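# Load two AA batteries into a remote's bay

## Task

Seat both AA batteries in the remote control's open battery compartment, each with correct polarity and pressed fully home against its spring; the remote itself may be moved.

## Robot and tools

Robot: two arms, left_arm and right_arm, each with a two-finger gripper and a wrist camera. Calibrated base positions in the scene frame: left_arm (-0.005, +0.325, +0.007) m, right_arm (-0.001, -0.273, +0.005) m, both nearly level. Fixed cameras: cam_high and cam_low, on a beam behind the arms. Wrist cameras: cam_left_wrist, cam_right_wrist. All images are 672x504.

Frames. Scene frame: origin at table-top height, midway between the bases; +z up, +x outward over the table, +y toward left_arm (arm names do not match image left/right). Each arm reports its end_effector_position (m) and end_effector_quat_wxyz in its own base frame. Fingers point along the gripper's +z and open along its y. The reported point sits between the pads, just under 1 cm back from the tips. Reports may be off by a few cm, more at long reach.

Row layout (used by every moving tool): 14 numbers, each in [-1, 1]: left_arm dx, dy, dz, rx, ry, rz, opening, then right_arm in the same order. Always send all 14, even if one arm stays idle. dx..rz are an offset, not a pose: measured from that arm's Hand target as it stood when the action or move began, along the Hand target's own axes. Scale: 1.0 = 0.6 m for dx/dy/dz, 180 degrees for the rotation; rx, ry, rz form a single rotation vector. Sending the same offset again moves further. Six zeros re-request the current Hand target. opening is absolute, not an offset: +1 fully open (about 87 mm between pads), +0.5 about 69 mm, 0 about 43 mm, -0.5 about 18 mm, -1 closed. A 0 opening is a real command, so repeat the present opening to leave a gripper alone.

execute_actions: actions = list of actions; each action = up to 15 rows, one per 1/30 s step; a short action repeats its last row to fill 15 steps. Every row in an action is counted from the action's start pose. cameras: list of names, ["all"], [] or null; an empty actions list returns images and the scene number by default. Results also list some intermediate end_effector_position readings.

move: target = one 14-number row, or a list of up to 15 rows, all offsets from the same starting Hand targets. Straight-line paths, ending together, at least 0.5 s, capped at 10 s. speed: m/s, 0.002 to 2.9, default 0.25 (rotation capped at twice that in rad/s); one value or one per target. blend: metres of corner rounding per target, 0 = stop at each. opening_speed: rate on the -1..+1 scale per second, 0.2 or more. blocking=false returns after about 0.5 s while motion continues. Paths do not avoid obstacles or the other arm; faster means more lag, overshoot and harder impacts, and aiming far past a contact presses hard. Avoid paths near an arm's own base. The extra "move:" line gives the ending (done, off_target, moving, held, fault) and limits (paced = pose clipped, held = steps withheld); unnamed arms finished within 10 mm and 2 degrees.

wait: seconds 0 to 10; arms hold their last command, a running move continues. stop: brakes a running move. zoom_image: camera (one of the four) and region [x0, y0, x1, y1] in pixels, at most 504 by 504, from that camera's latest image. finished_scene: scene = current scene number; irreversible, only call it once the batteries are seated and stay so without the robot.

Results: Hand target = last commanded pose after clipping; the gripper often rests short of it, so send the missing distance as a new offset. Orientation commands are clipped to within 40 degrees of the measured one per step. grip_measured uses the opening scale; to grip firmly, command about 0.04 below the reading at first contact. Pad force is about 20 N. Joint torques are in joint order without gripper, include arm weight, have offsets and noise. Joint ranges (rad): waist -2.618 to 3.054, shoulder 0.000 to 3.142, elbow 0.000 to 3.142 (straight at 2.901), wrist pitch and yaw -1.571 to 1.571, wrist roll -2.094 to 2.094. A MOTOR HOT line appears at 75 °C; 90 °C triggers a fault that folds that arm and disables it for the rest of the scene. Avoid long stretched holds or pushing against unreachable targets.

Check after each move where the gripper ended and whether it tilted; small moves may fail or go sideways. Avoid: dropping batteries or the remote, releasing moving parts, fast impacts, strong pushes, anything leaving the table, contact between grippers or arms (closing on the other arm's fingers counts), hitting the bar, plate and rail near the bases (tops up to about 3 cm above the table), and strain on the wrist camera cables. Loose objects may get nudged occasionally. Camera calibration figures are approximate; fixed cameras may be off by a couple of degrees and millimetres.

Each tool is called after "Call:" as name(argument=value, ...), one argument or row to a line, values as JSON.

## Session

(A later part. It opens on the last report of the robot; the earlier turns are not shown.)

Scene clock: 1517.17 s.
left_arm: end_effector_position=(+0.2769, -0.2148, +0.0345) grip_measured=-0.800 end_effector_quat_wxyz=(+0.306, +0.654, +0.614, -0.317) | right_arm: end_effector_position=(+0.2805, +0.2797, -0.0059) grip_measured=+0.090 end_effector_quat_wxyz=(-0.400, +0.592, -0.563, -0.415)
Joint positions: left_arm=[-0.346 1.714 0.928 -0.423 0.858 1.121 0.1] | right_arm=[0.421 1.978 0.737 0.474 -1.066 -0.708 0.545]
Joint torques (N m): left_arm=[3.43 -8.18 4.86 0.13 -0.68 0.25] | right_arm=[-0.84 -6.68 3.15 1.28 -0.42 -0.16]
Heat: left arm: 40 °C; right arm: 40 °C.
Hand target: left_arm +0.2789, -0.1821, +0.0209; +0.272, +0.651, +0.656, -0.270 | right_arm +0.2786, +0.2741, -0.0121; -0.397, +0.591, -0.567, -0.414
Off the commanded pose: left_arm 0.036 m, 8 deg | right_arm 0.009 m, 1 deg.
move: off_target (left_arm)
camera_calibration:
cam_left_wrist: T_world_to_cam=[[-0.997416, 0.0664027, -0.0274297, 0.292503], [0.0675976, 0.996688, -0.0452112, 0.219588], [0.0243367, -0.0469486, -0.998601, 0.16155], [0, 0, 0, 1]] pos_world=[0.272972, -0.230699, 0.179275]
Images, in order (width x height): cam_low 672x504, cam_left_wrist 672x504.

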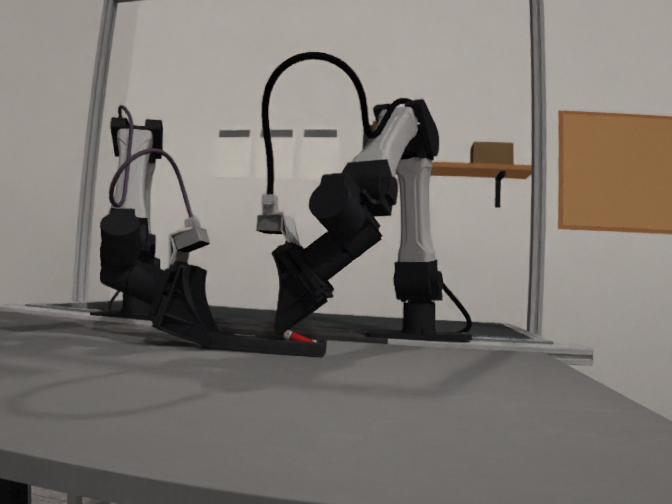

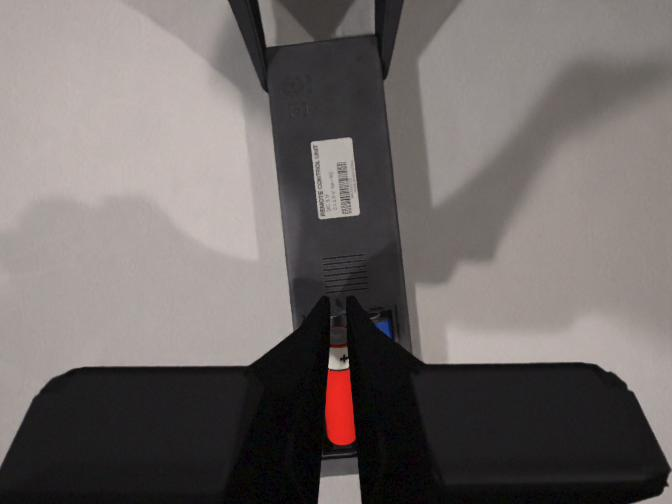

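Call:
move(
  target=[0.0106,0,0.0106,0,0,0,-0.8,0,0,0,0,0,0,0.02],
  speed=0.04,
  cameras=["cam_low","cam_left_wrist"],
)

Call:
zoom_image(
  camera="cam_low",
  region=[250, 310, 330, 370],
)

Call:
zoom_image(
  camera="cam_left_wrist",
  region=[240, 310, 400, 470],
)

Scene clock: 1527.33 s.
left_arm: end_effector_position=(+0.2757, -0.2148, +0.0327) grip_measured=-0.800 end_effector_quat_wxyz=(+0.308, +0.657, +0.611, -0.317) | right_arm: end_effector_position=(+0.2805, +0.2798, -0.0058) grip_measured=+0.090 end_effector_quat_wxyz=(-0.401, +0.592, -0.563, -0.415)
Joint positions: left_arm=[-0.346 1.714 0.918 -0.413 0.862 1.13 0.1] | right_arm=[0.421 1.978 0.737 0.475 -1.067 -0.708 0.545]
Joint torques (N m): left_arm=[3.49 -6.8 4.03 0.35 -0.72 0.19] | right_arm=[-0.85 -6.71 3.19 1.26 -0.39 -0.17]
Heat: left arm: 40 °C; right arm: 40 °C.
Hand target: left_arm +0.2788, -0.1821, +0.0119; +0.272, +0.651, +0.656, -0.270 | right_arm +0.2786, +0.2741, -0.0121; -0.397, +0.591, -0.567, -0.414
Off the commanded pose: left_arm 0.039 m, 9 deg | right_arm 0.009 m, 1 deg.
move: off_target (left_arm)
camera_calibration:
cam_left_wrist: T_world_to_cam=[[-0.996794, 0.0726981, -0.0334229, 0.292673], [0.0742725, 0.996055, -0.0485624, 0.217695], [0.0297607, -0.0508892, -0.998261, 0.157394], [0, 0, 0, 1]] pos_world=[0.270881, -0.230104, 0.177474]
Images, in order (width x height): cam_low 672x504, cam_left_wrist 672x504.

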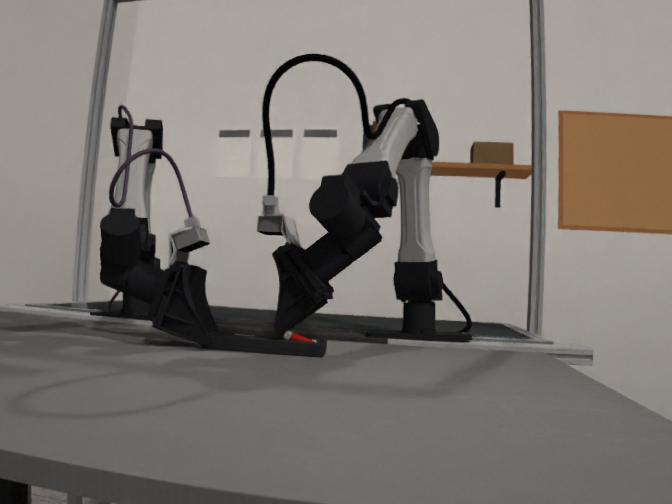

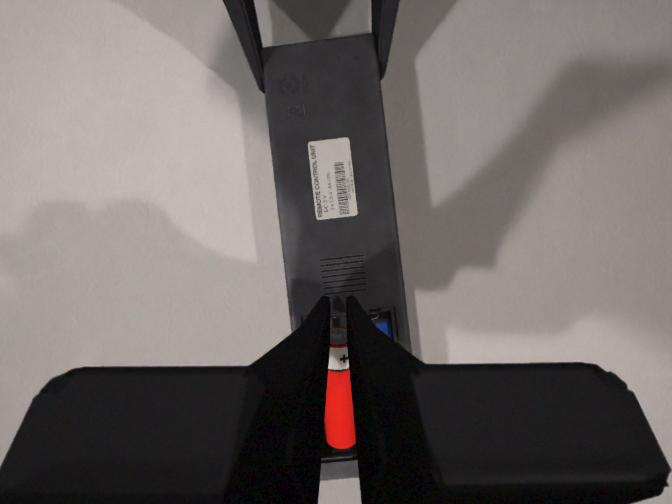

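Scaled by 6.300 from the camera's 672x504 image, which has a finer 960x720 frame.

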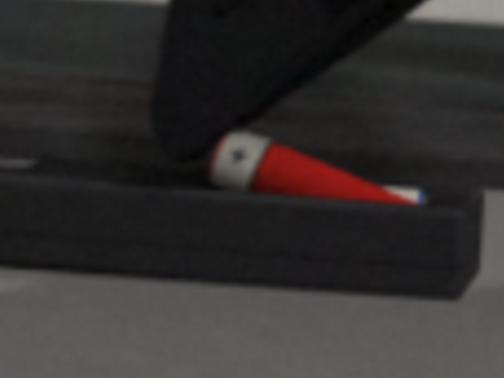

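Scaled by 3.150 from the camera's 672x504 image, which has a finer 960x720 frame.

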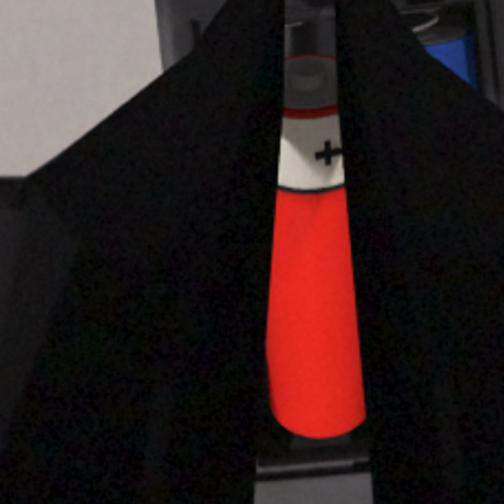

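Call:
move(
  target=[0.0083,0,0.0083,0,0,0,-0.8,0,0,0,0,0,0,0.02],
  speed=0.04,
  cameras=["cam_low","cam_left_wrist"],
)

Call:
zoom_image(
  camera="cam_low",
  region=[250, 310, 330, 370],
)

Call:
zoom_image(
  camera="cam_left_wrist",
  region=[240, 290, 400, 450],
)

Scene clock: 1538.13 s.
left_arm: end_effector_position=(+0.2760, -0.2155, +0.0306) grip_measured=-0.800 end_effector_quat_wxyz=(+0.314, +0.658, +0.607, -0.316) | right_arm: end_effector_position=(+0.2805, +0.2798, -0.0056) grip_measured=+0.090 end_effector_quat_wxyz=(-0.401, +0.592, -0.562, -0.415)
Joint positions: left_arm=[-0.346 1.714 0.903 -0.385 0.866 1.131 0.1] | right_arm=[0.421 1.978 0.737 0.476 -1.067 -0.708 0.545]
Joint torques (N m): left_arm=[3.4 -5.76 4.12 0.37 -0.75 0.19] | right_arm=[-0.83 -6.71 3.17 1.26 -0.39 -0.16]
Heat: left arm: 39 °C; right arm: 40 °C.
Hand target: left_arm +0.2789, -0.1821, +0.0049; +0.272, +0.651, +0.656, -0.270 | right_arm +0.2786, +0.2741, -0.0121; -0.397, +0.591, -0.567, -0.414
Off the commanded pose: left_arm 0.042 m, 9 deg | right_arm 0.009 m, 1 deg.
move: off_target (left_arm)
camera_calibration:
cam_left_wrist: T_world_to_cam=[[-0.996186, 0.0743612, -0.045659, 0.293563], [0.0768327, 0.995526, -0.0549974, 0.217626], [0.0413651, -0.0582958, -0.997442, 0.150383], [0, 0, 0, 1]] pos_world=[0.269501, -0.229716, 0.175371]
Images, in order (width x height): cam_low 672x504, cam_left_wrist 672x504.

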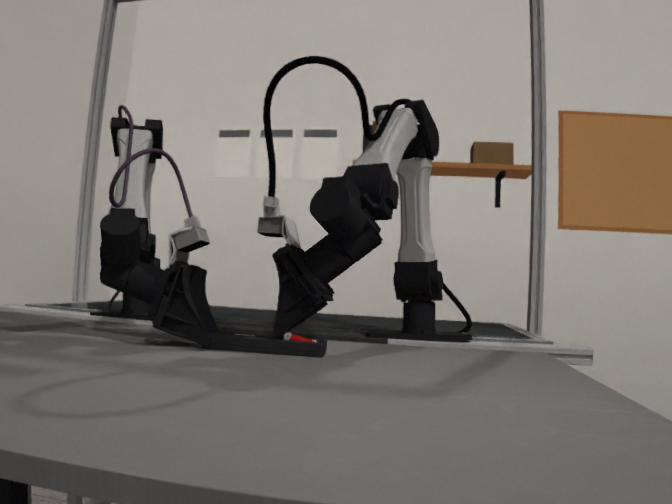

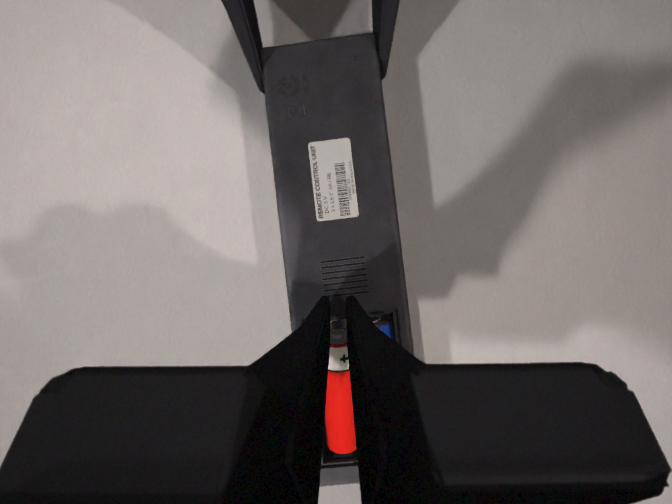

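Scaled by 6.300 from the camera's 672x504 image, which has a finer 960x720 frame.

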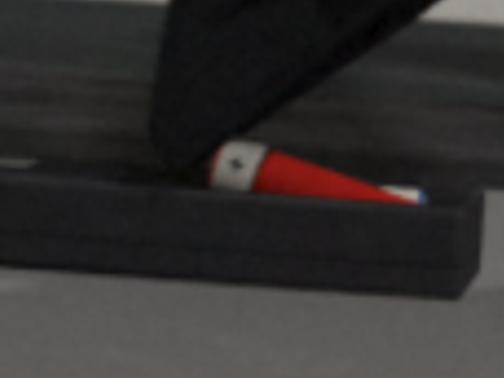

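Scaled by 3.150 from the camera's 672x504 image, which has a finer 960x720 frame.

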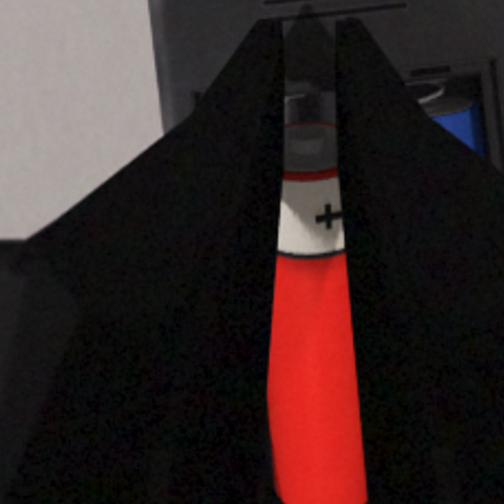

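Call:
move(
  target=[0.0083,0,0.0083,0,0,0,-0.8,0,0,0,0,0,0,0.02],
  speed=0.04,
  cameras=["cam_low","cam_left_wrist"],
)

Call:
zoom_image(
  camera="cam_low",
  region=[250, 310, 330, 370],
)

Call:
zoom_image(
  camera="cam_left_wrist",
  region=[240, 290, 400, 450],
)

Scene clock: 1543.40 s.
left_arm: end_effector_position=(+0.2755, -0.2154, +0.0294) grip_measured=-0.800 end_effector_quat_wxyz=(+0.318, +0.657, +0.605, -0.318) | right_arm: end_effector_position=(+0.2799, +0.2804, -0.0056) grip_measured=+0.090 end_effector_quat_wxyz=(-0.400, +0.593, -0.562, -0.415)
Joint positions: left_arm=[-0.343 1.714 0.892 -0.369 0.874 1.131 0.1] | right_arm=[0.423 1.978 0.737 0.476 -1.067 -0.708 0.545]
Joint torques (N m): left_arm=[3.26 -4.64 3.77 0.45 -0.83 0.22] | right_arm=[-0.96 -6.71 3.17 1.26 -0.39 -0.14]
Heat: left arm: 39 °C; right arm: 40 °C.
Hand target: left_arm +0.2789, -0.1821, -0.0022; +0.272, +0.651, +0.656, -0.270 | right_arm +0.2786, +0.2741, -0.0121; -0.397, +0.591, -0.567, -0.414
Off the commanded pose: left_arm 0.046 m, 10 deg | right_arm 0.009 m, 1 deg.
move: off_target (left_arm)
camera_calibration:
cam_left_wrist: T_world_to_cam=[[-0.996061, 0.0740977, -0.0487076, 0.292955], [0.077119, 0.995005, -0.0633925, 0.217523], [0.043767, -0.0668991, -0.996799, 0.146682], [0, 0, 0, 1]] pos_world=[0.268606, -0.228331, 0.174271]
Images, in order (width x height): cam_low 672x504, cam_left_wrist 672x504.

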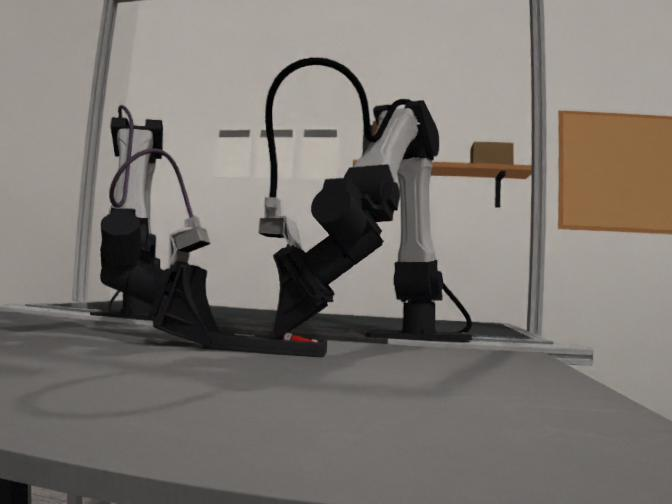

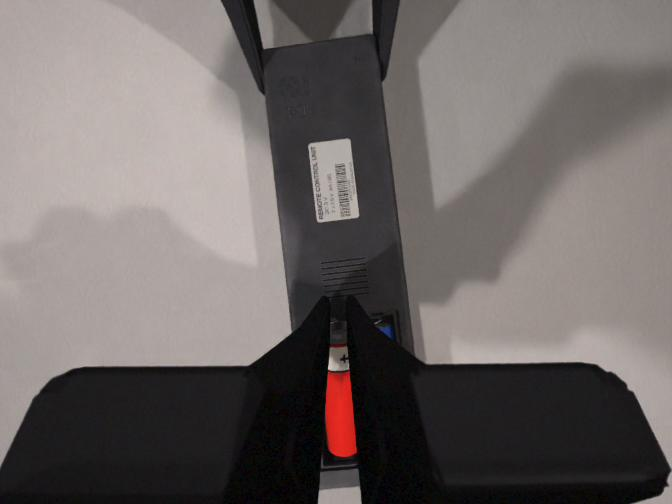

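Scaled by 6.300 from the camera's 672x504 image, which has a finer 960x720 frame.

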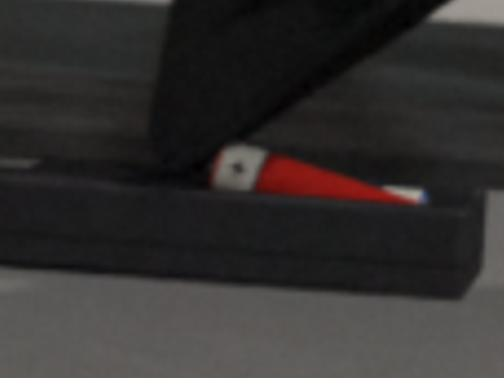

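Scaled by 3.150 from the camera's 672x504 image, which has a finer 960x720 frame.

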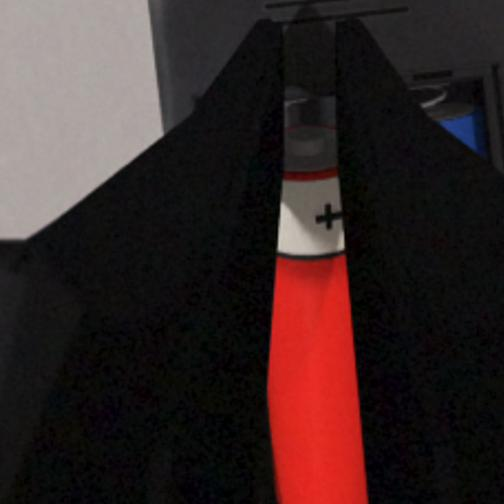

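Call:
move(
  target=[0.0047,0,0.0047,0,-0.0667,0,-0.8,0,0,0,0,0,0,0.02],
  speed=0.04,
  cameras=["cam_low","cam_left_wrist"],
)

Call:
zoom_image(
  camera="cam_low",
  region=[250, 310, 330, 370],
)

Call:
zoom_image(
  camera="cam_left_wrist",
  region=[240, 290, 400, 450],
)

Scene clock: 1577.47 s.
left_arm: end_effector_position=(+0.2740, -0.2128, +0.0299) grip_measured=-0.800 end_effector_quat_wxyz=(+0.382, +0.628, +0.562, -0.380) | right_arm: end_effector_position=(+0.2788, +0.2820, -0.0051) grip_measured=+0.090 end_effector_quat_wxyz=(-0.400, +0.594, -0.559, -0.417)
Joint positions: left_arm=[-0.249 1.751 0.803 -0.222 1.099 1.185 0.1] | right_arm=[0.428 1.978 0.737 0.479 -1.069 -0.708 0.545]
Joint torques (N m): left_arm=[3.97 -4.14 3.59 0.39 -0.8 0.19] | right_arm=[-1.37 -6.72 3.17 1.24 -0.37 -0.16]
Heat: left arm: 37 °C; right arm: 40 °C.
Hand target: left_arm +0.2787, -0.1821, -0.0062; +0.339, +0.619, +0.624, -0.336 | right_arm +0.2786, +0.2741, -0.0121; -0.397, +0.591, -0.567, -0.414
Off the commanded pose: left_arm 0.048 m, 10 deg | right_arm 0.011 m, 1 deg.
move: off_target (left_arm, right_arm)
camera_calibration:
cam_left_wrist: T_world_to_cam=[[-0.994188, 0.0813044, -0.0705747, 0.292951], [0.0973253, 0.958979, -0.266248, 0.20793], [0.0460326, -0.271569, -0.961318, 0.102149], [0, 0, 0, 1]] pos_world=[0.266309, -0.195478, 0.174233]
Images, in order (width x height): cam_low 672x504, cam_left_wrist 672x504.

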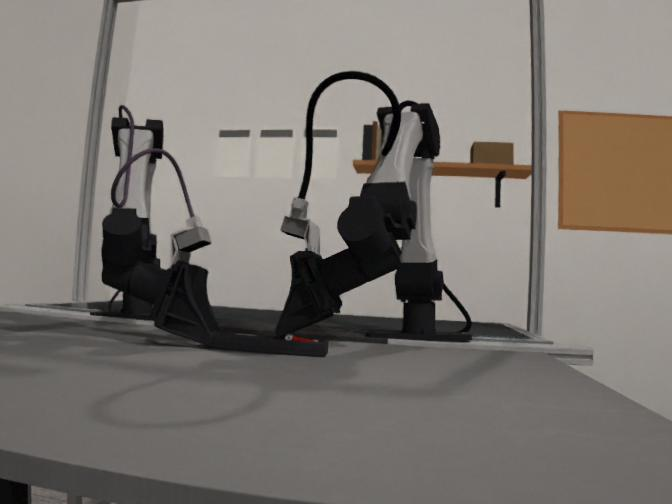

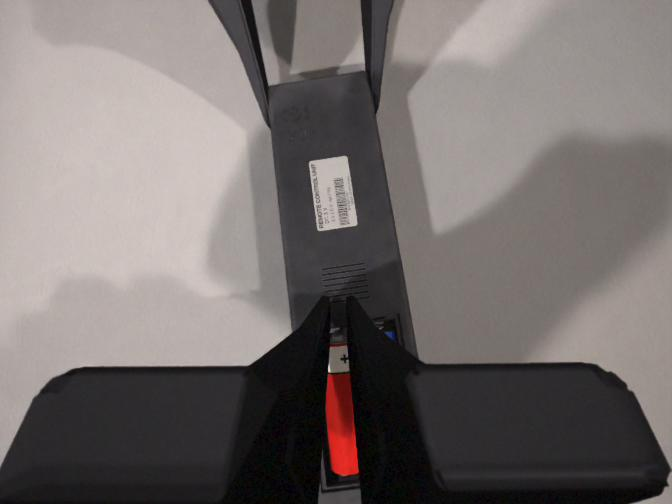

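Scaled by 6.300 from the camera's 672x504 image, which has a finer 960x720 frame.

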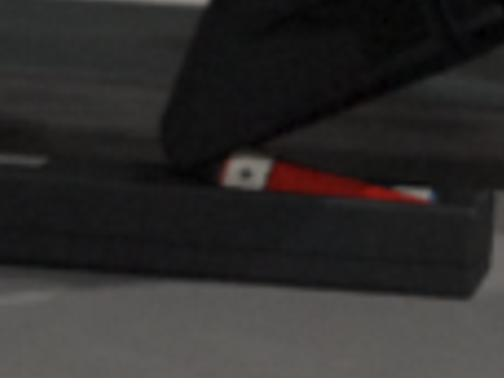

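Scaled by 3.150 from the camera's 672x504 image, which has a finer 960x720 frame.

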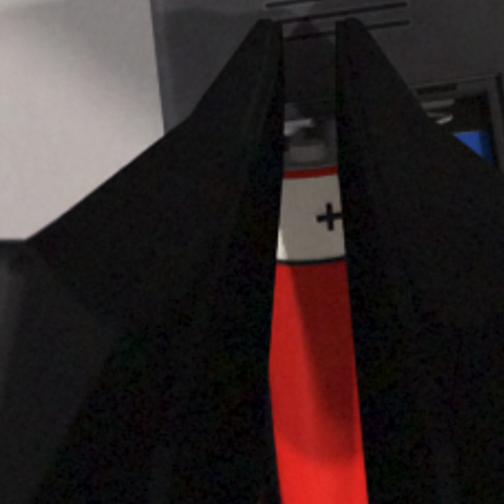

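Call:
move(
  target=[-0.01816,0,0.02797,0,0,0,-0.8,0,0,0,0,0,0,0.02],
  speed=0.04,
  cameras=["cam_low","cam_left_wrist"],
)

Call:
zoom_image(
  camera="cam_low",
  region=[250, 310, 330, 370],
)

Call:
zoom_image(
  camera="cam_left_wrist",
  region=[240, 290, 400, 450],
)

Scene clock: 1592.90 s.
left_arm: end_effector_position=(+0.2755, -0.2190, +0.0290) grip_measured=-0.800 end_effector_quat_wxyz=(+0.376, +0.618, +0.576, -0.380) | right_arm: end_effector_position=(+0.2789, +0.2798, -0.0069) grip_measured=+0.090 end_effector_quat_wxyz=(-0.398, +0.593, -0.564, -0.415)
Joint positions: left_arm=[-0.273 1.751 0.798 -0.165 1.074 1.095 0.1] | right_arm=[0.424 1.978 0.735 0.471 -1.064 -0.709 0.545]
Joint torques (N m): left_arm=[0.39 -3.7 3.78 0.83 -0.8 0.13] | right_arm=[-1.07 -6.69 3.28 1.32 -0.42 -0.15]
Heat: left arm: 37 °C; right arm: 40 °C.
Hand target: left_arm +0.2790, -0.2021, -0.0062; +0.339, +0.619, +0.624, -0.336 | right_arm +0.2786, +0.2740, -0.0121; -0.397, +0.591, -0.567, -0.414
Off the commanded pose: left_arm 0.039 m, 9 deg | right_arm 0.008 m, 0 deg.
move: off_target (left_arm)
camera_calibration:
cam_left_wrist: T_world_to_cam=[[-0.997339, 0.0575802, -0.04472, 0.289948], [0.0671748, 0.964151, -0.256709, 0.222651], [0.0283355, -0.25903, -0.965453, 0.107319], [0, 0, 0, 1]] pos_world=[0.271179, -0.203566, 0.173735]
Images, in order (width x height): cam_low 672x504, cam_left_wrist 672x504.

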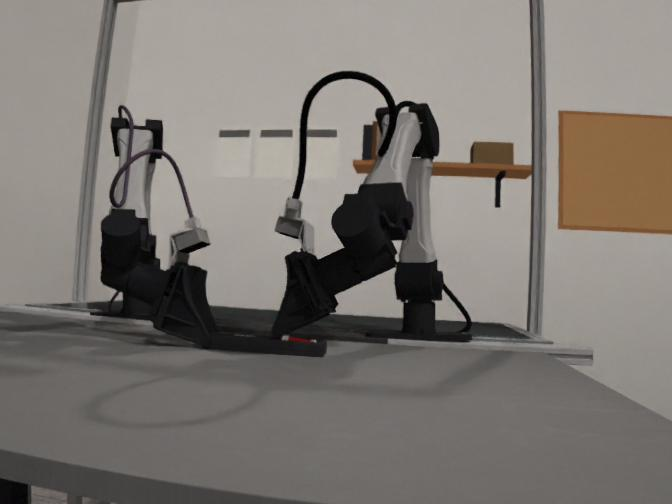

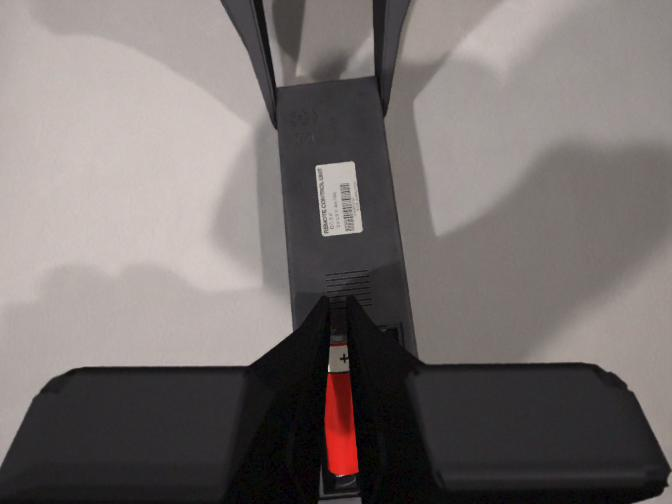

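Scaled by 6.300 from the camera's 672x504 image, which has a finer 960x720 frame.

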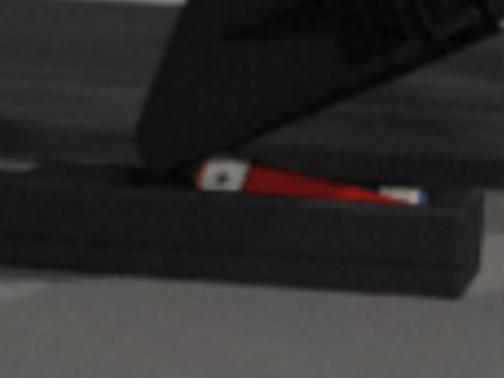

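Scaled by 3.150 from the camera's 672x504 image, which has a finer 960x720 frame.

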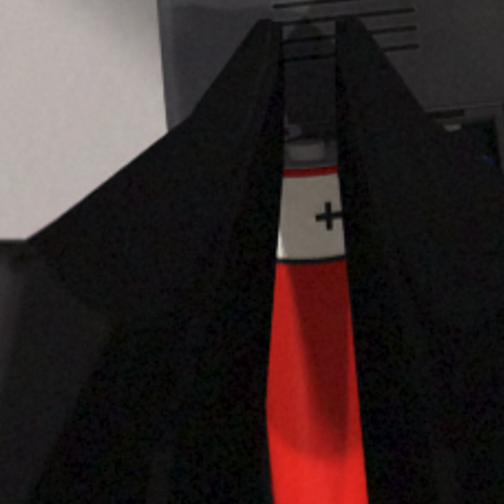

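Call:
zoom_image(
  camera="cam_left_wrist",
  region=[300, 300, 420, 390],
)

Call:
execute_actions(
  actions=[],
  cameras=["cam_right_wrist","cam_low"],
)

Call:
zoom_image(
  camera="cam_right_wrist",
  region=[270, 0, 390, 90],
)

Call:
zoom_image(
  camera="cam_low",
  region=[270, 325, 330, 365],
)

Scaled by 4.200 from the camera's 672x504 image, which has a finer 960x720 frame.

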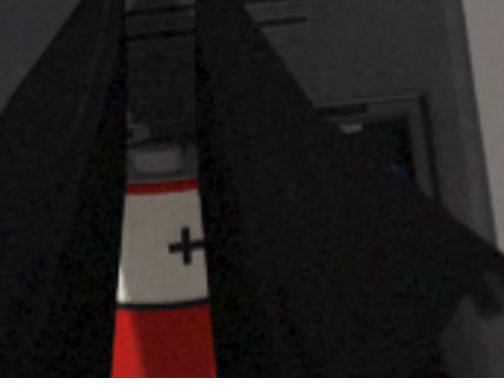

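Scene clock: 1607.67 s.
left_arm: end_effector_position=(+0.2755, -0.2190, +0.0290) grip_measured=-0.800 end_effector_quat_wxyz=(+0.376, +0.618, +0.577, -0.380) | right_arm: end_effector_position=(+0.2789, +0.2798, -0.0069) grip_measured=+0.090 end_effector_quat_wxyz=(-0.398, +0.593, -0.564, -0.415)
Joint positions: left_arm=[-0.273 1.751 0.798 -0.165 1.074 1.094 0.1] | right_arm=[0.424 1.978 0.735 0.471 -1.064 -0.709 0.545]
Joint velocities: within noise
Joint torques (N m): left_arm=[0.4 -3.66 3.79 0.81 -0.79 0.13] | right_arm=[-1.05 -6.67 3.3 1.3 -0.43 -0.16]
Heat: left arm: 36 °C; right arm: 40 °C.
Hand target: left_arm +0.2790, -0.2021, -0.0062; +0.339, +0.619, +0.624, -0.336 | right_arm +0.2786, +0.2740, -0.0121; -0.397, +0.591, -0.567, -0.414
Tool commands: left_gripper/opening=-0.8 right_gripper/opening=+0.02
Off the commanded pose: left_arm 0.039 m, 9 deg | right_arm 0.008 m, 0 deg.
camera_calibration:
cam_right_wrist: T_world_to_cam=[[0.998916, 0.0457025, -0.00879471, -0.290216], [0.0397311, -0.935804, -0.350274, 0.270345], [-0.0242385, 0.349545, -0.936606, 0.048162], [0, 0, 0, 1]] pos_world=[0.280328, 0.249419, 0.137251]
Images, in order (width x height): cam_low 672x504, cam_right_wrist 672x504.

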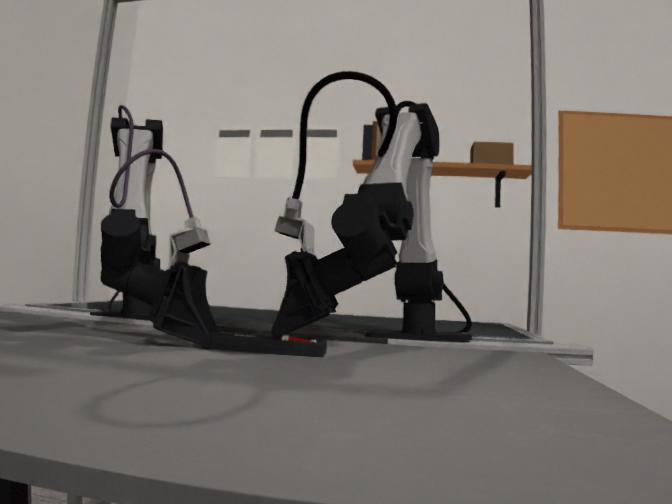

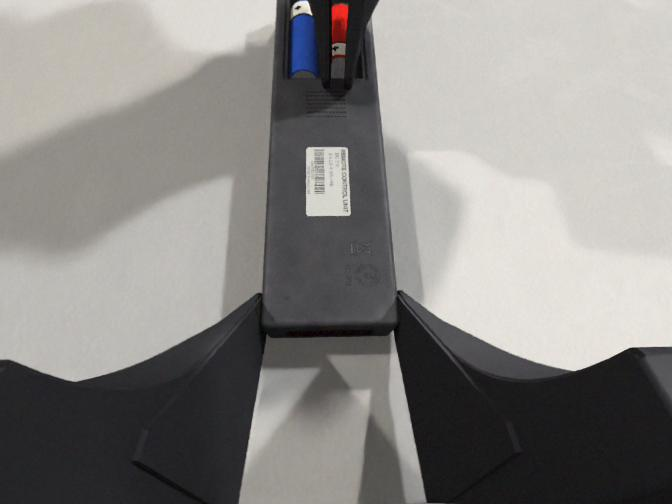

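Scaled by 4.200 from the camera's 672x504 image, which has a finer 960x720 frame.

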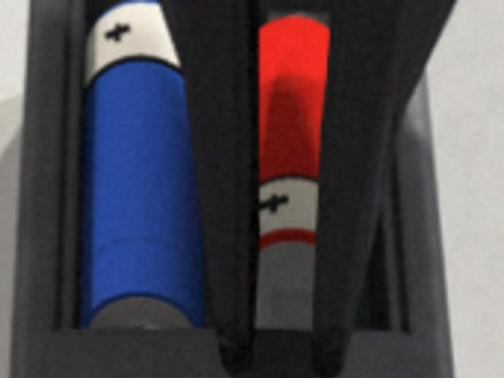

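Scaled by 8.400 from the camera's 672x504 image, which has a finer 960x720 frame.

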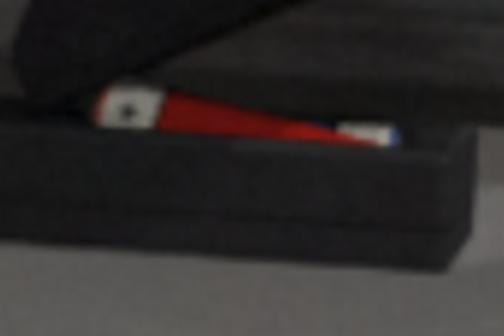

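Call:
move(
  target=[-0.0902,0.0067,-0.0327,0,0.0667,0,-0.8,0,0,0,0,0,0,0.02],
  speed=0.06,
  cameras=["cam_low","cam_left_wrist"],
)

Call:
zoom_image(
  camera="cam_low",
  region=[250, 310, 330, 370],
)

Call:
zoom_image(
  camera="cam_left_wrist",
  region=[240, 290, 400, 450],
)

Scene clock: 1622.63 s.
left_arm: end_effector_position=(+0.2788, -0.2173, +0.0358) grip_measured=-0.800 end_effector_quat_wxyz=(+0.264, +0.649, +0.654, -0.284) | right_arm: end_effector_position=(+0.2806, +0.2779, -0.0068) grip_measured=+0.090 end_effector_quat_wxyz=(-0.400, +0.591, -0.565, -0.414)
Joint positions: left_arm=[-0.403 1.72 0.998 -0.495 0.73 1.023 0.1] | right_arm=[0.417 1.978 0.735 0.471 -1.066 -0.71 0.545]
Joint torques (N m): left_arm=[-0.16 -9.83 8.4 0.52 0.19 0.02] | right_arm=[-0.49 -6.71 3.33 1.3 -0.4 -0.13]
Heat: left arm: 36 °C; right arm: 40 °C.
Hand target: left_arm +0.2832, -0.2151, +0.0499; +0.272, +0.651, +0.656, -0.270 | right_arm +0.2786, +0.2741, -0.0121; -0.397, +0.591, -0.567, -0.414
Off the commanded pose: left_arm 0.015 m, 2 deg | right_arm 0.007 m, 0 deg.
move: off_target (left_arm)
camera_calibration:
cam_left_wrist: T_world_to_cam=[[-0.999776, 0.0150115, 0.0149508, 0.282641], [0.0160341, 0.997361, 0.0708107, 0.232258], [-0.0138484, 0.0710345, -0.997378, 0.198882], [0, 0, 0, 1]] pos_world=[0.281608, -0.250015, 0.177688]
Images, in order (width x height): cam_low 672x504, cam_left_wrist 672x504.

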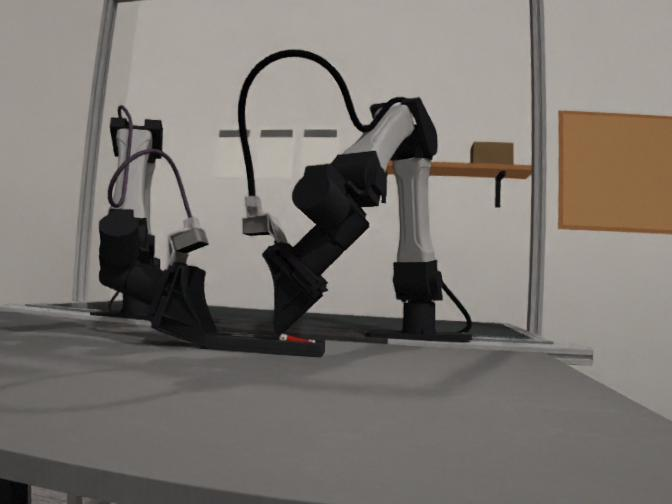

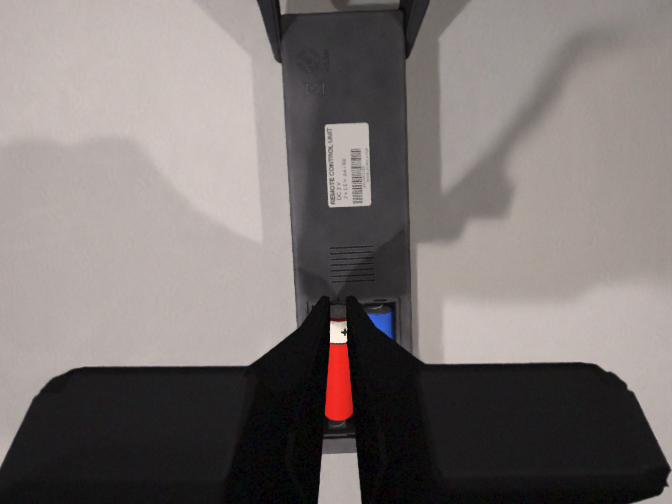

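Scaled by 6.300 from the camera's 672x504 image, which has a finer 960x720 frame.

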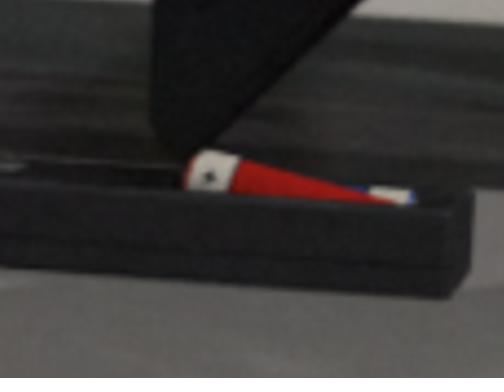

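Scaled by 3.150 from the camera's 672x504 image, which has a finer 960x720 frame.

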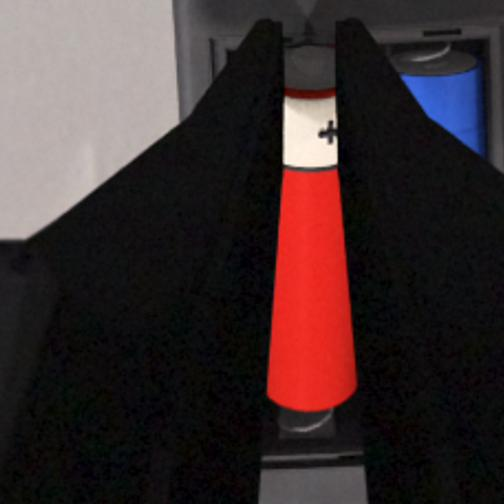

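Call:
move(
  target=[-0.0094,0.002,-0.0094,0,0,0,-0.8,0,0,0,0,0,0,0.02],
  speed=0.06,
  cameras=["cam_low","cam_left_wrist"],
)

Call:
zoom_image(
  camera="cam_low",
  region=[250, 310, 330, 370],
)

Call:
zoom_image(
  camera="cam_left_wrist",
  region=[240, 290, 400, 450],
)

Scene clock: 1629.67 s.
left_arm: end_effector_position=(+0.2758, -0.2134, +0.0397) grip_measured=-0.800 end_effector_quat_wxyz=(+0.251, +0.648, +0.662, -0.282) | right_arm: end_effector_position=(+0.2814, +0.2770, -0.0068) grip_measured=+0.090 end_effector_quat_wxyz=(-0.400, +0.590, -0.566, -0.414)
Joint positions: left_arm=[-0.403 1.712 1.018 -0.549 0.715 1.022 0.1] | right_arm=[0.414 1.978 0.735 0.471 -1.066 -0.71 0.545]
Joint torques (N m): left_arm=[0.01 -9.88 8.99 0.68 0.35 0.05] | right_arm=[-0.2 -6.69 3.34 1.3 -0.41 -0.14]
Heat: left arm: 38 °C; right arm: 40 °C.
Hand target: left_arm +0.2844, -0.2151, +0.0580; +0.272, +0.651, +0.656, -0.270 | right_arm +0.2786, +0.2740, -0.0122; -0.397, +0.591, -0.567, -0.414
Off the commanded pose: left_arm 0.020 m, 3 deg | right_arm 0.007 m, 0 deg.
move: off_target (left_arm)
camera_calibration:
cam_left_wrist: T_world_to_cam=[[-0.99938, 0.00862142, 0.0341344, 0.277287], [0.0118091, 0.995472, 0.0943156, 0.22799], [-0.0331667, 0.0946602, -0.994957, 0.212639], [0, 0, 0, 1]] pos_world=[0.281475, -0.249477, 0.180598]
Images, in order (width x height): cam_low 672x504, cam_left_wrist 672x504.

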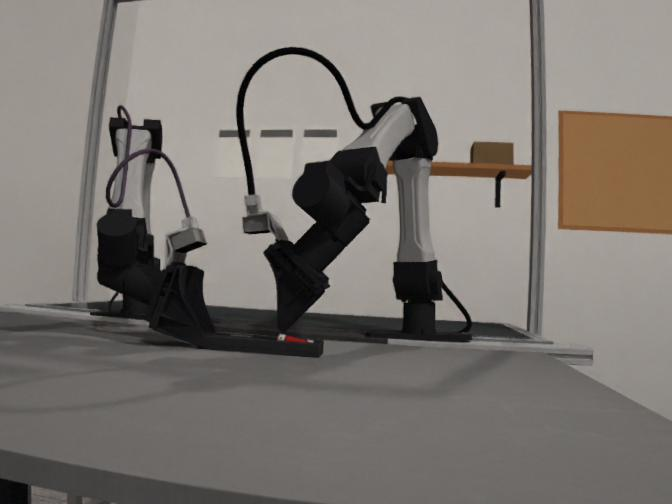

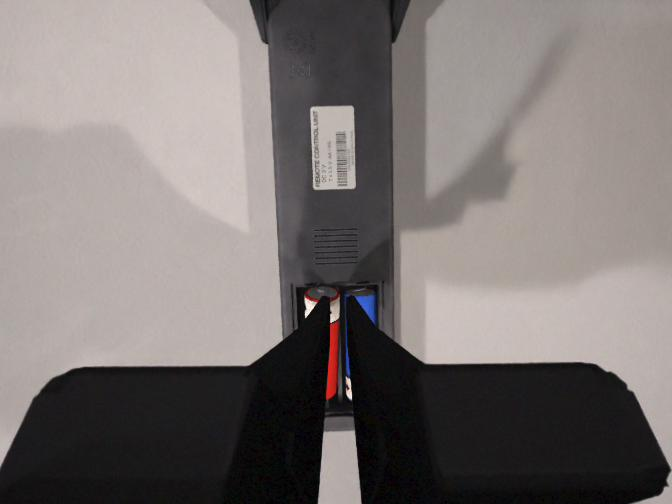

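Scaled by 6.300 from the camera's 672x504 image, which has a finer 960x720 frame.

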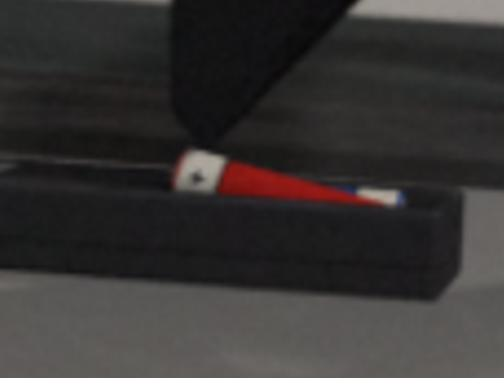

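Scaled by 3.150 from the camera's 672x504 image, which has a finer 960x720 frame.

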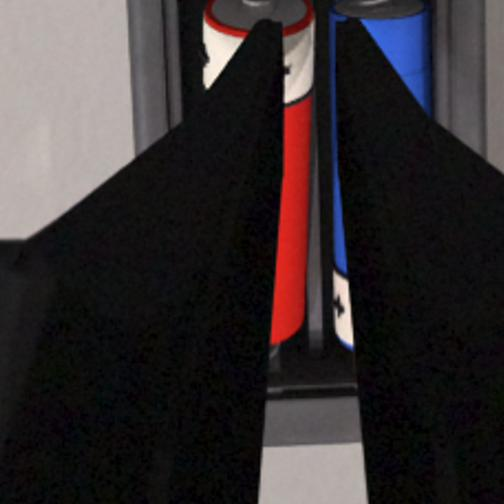

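Call:
move(
  target=[0.0236,0.0058,0.0047,0,0,0,-0.8,0,0,0,0,0,0,0.02],
  speed=0.06,
  cameras=["cam_low","cam_left_wrist"],
)

Call:
zoom_image(
  camera="cam_low",
  region=[250, 310, 330, 370],
)

Call:
zoom_image(
  camera="cam_left_wrist",
  region=[240, 270, 400, 430],
)

Scene clock: 1637.13 s.
left_arm: end_effector_position=(+0.2811, -0.2073, +0.0396) grip_measured=-0.800 end_effector_quat_wxyz=(+0.256, +0.647, +0.663, -0.277) | right_arm: end_effector_position=(+0.2814, +0.2770, -0.0068) grip_measured=+0.090 end_effector_quat_wxyz=(-0.400, +0.590, -0.566, -0.414)
Joint positions: left_arm=[-0.381 1.712 1.018 -0.55 0.714 1.043 0.1] | right_arm=[0.414 1.978 0.735 0.471 -1.066 -0.71 0.545]
Joint torques (N m): left_arm=[0.64 -7.91 7.09 0.88 0.45 0.2] | right_arm=[-0.23 -6.64 3.37 1.31 -0.4 -0.14]
Heat: left arm: 38 °C; right arm: 40 °C.
Hand target: left_arm +0.2879, -0.2070, +0.0460; +0.272, +0.651, +0.656, -0.269 | right_arm +0.2786, +0.2740, -0.0122; -0.397, +0.591, -0.567, -0.414
Off the commanded pose: left_arm 0.009 m, 2 deg | right_arm 0.007 m, 0 deg.
move: done
camera_calibration:
cam_left_wrist: T_world_to_cam=[[-0.999794, 0.00165315, 0.0202407, 0.281786], [0.00355603, 0.995534, 0.0943412, 0.224242], [-0.0199943, 0.0943937, -0.995334, 0.208424], [0, 0, 0, 1]] pos_world=[0.285098, -0.24338, 0.180592]
Images, in order (width x height): cam_low 672x504, cam_left_wrist 672x504.

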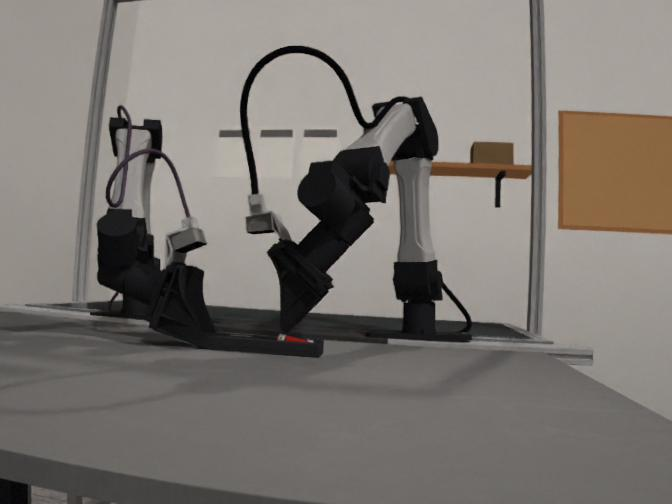

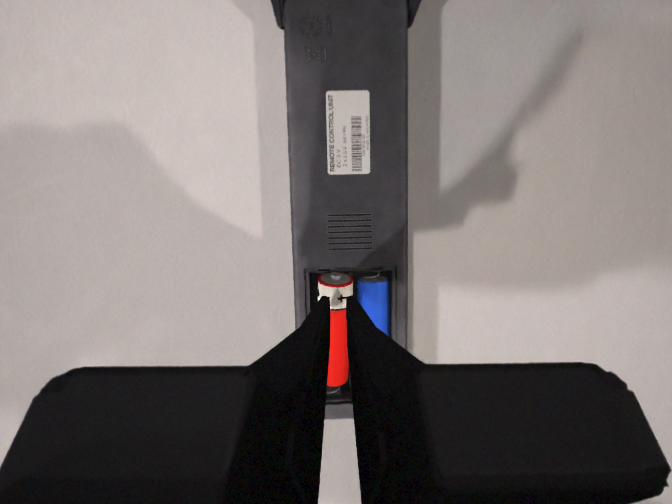

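Scaled by 6.300 from the camera's 672x504 image, which has a finer 960x720 frame.

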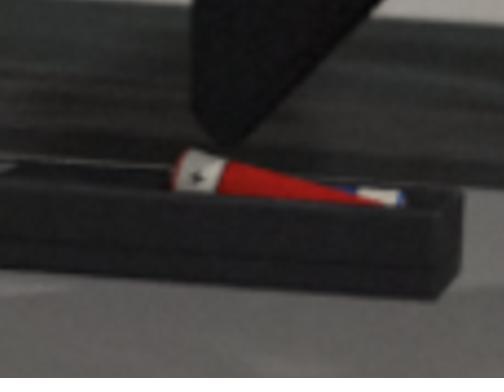

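Scaled by 3.150 from the camera's 672x504 image, which has a finer 960x720 frame.

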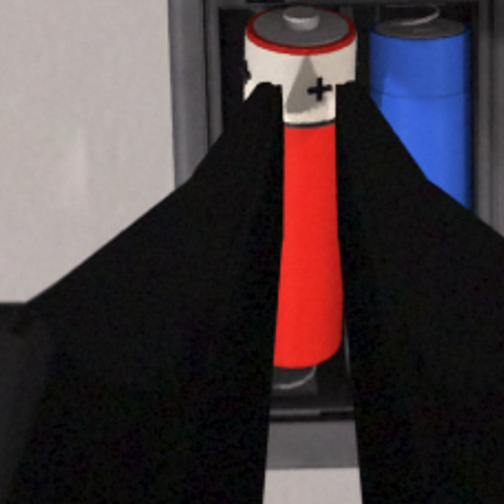

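Call:
move(
  target=[0.0188,-0.005,0.0188,0,0,0,-0.8,0,0,0,0,0,0,0.02],
  speed=0.05,
  cameras=["cam_low","cam_left_wrist"],
)

Call:
zoom_image(
  camera="cam_low",
  region=[250, 310, 330, 370],
)

Call:
zoom_image(
  camera="cam_left_wrist",
  region=[240, 250, 400, 410],
)

Scene clock: 1646.33 s.
left_arm: end_effector_position=(+0.2817, -0.2084, +0.0342) grip_measured=-0.800 end_effector_quat_wxyz=(+0.266, +0.649, +0.658, -0.275) | right_arm: end_effector_position=(+0.2818, +0.2767, -0.0068) grip_measured=+0.090 end_effector_quat_wxyz=(-0.400, +0.590, -0.567, -0.413)
Joint positions: left_arm=[-0.381 1.712 0.987 -0.498 0.719 1.043 0.1] | right_arm=[0.413 1.978 0.735 0.471 -1.066 -0.71 0.545]
Joint torques (N m): left_arm=[0.35 -6.45 5.16 1.11 0.4 0.15] | right_arm=[-0.16 -6.67 3.41 1.3 -0.41 -0.16]
Heat: left arm: 38 °C; right arm: 40 °C.
Hand target: left_arm +0.2848, -0.2070, +0.0299; +0.272, +0.651, +0.656, -0.270 | right_arm +0.2786, +0.2741, -0.0122; -0.397, +0.591, -0.567, -0.414
Off the commanded pose: left_arm 0.005 m, 1 deg | right_arm 0.007 m, 0 deg.
move: done
camera_calibration:
cam_left_wrist: T_world_to_cam=[[-0.99999, 0.00390852, 0.00232184, 0.283667], [0.00408672, 0.996585, 0.0824777, 0.226323], [-0.00199155, 0.0824863, -0.99659, 0.195677], [0, 0, 0, 1]] pos_world=[0.283129, -0.2428, 0.175684]
Images, in order (width x height): cam_low 672x504, cam_left_wrist 672x504.

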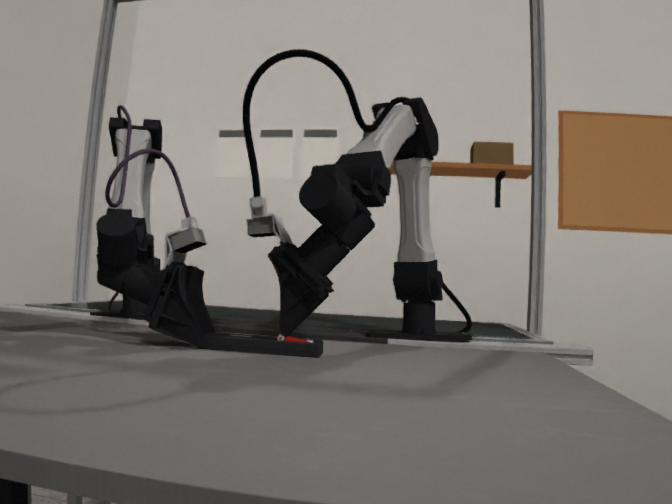

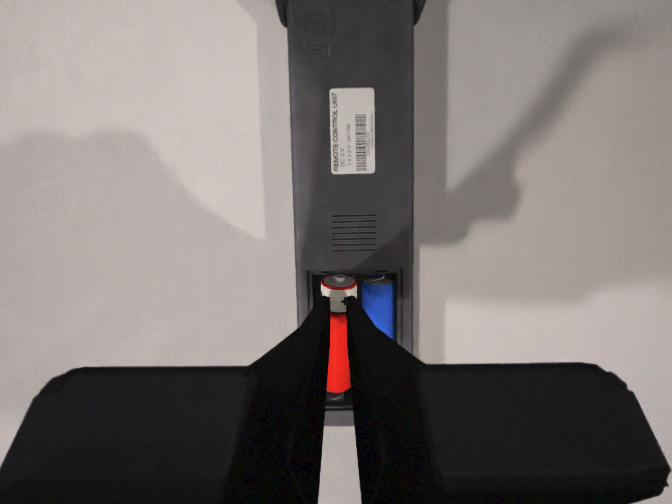

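Scaled by 6.300 from the camera's 672x504 image, which has a finer 960x720 frame.

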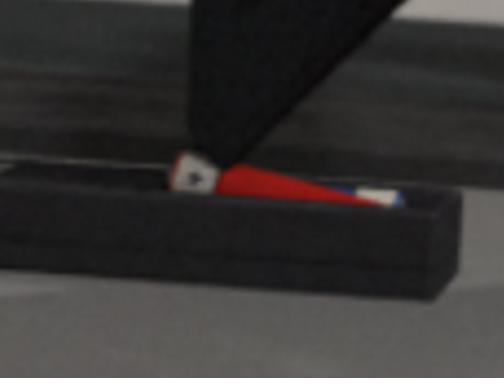

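Scaled by 3.150 from the camera's 672x504 image, which has a finer 960x720 frame.

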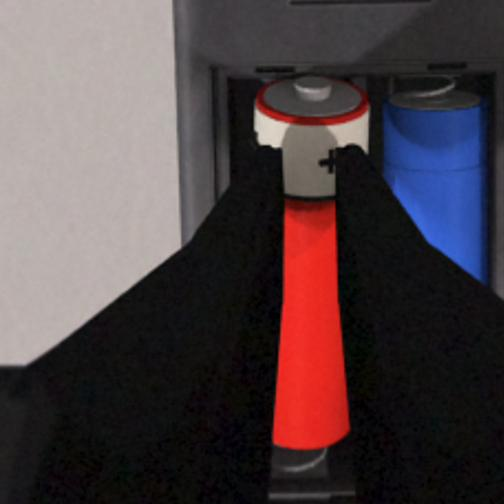

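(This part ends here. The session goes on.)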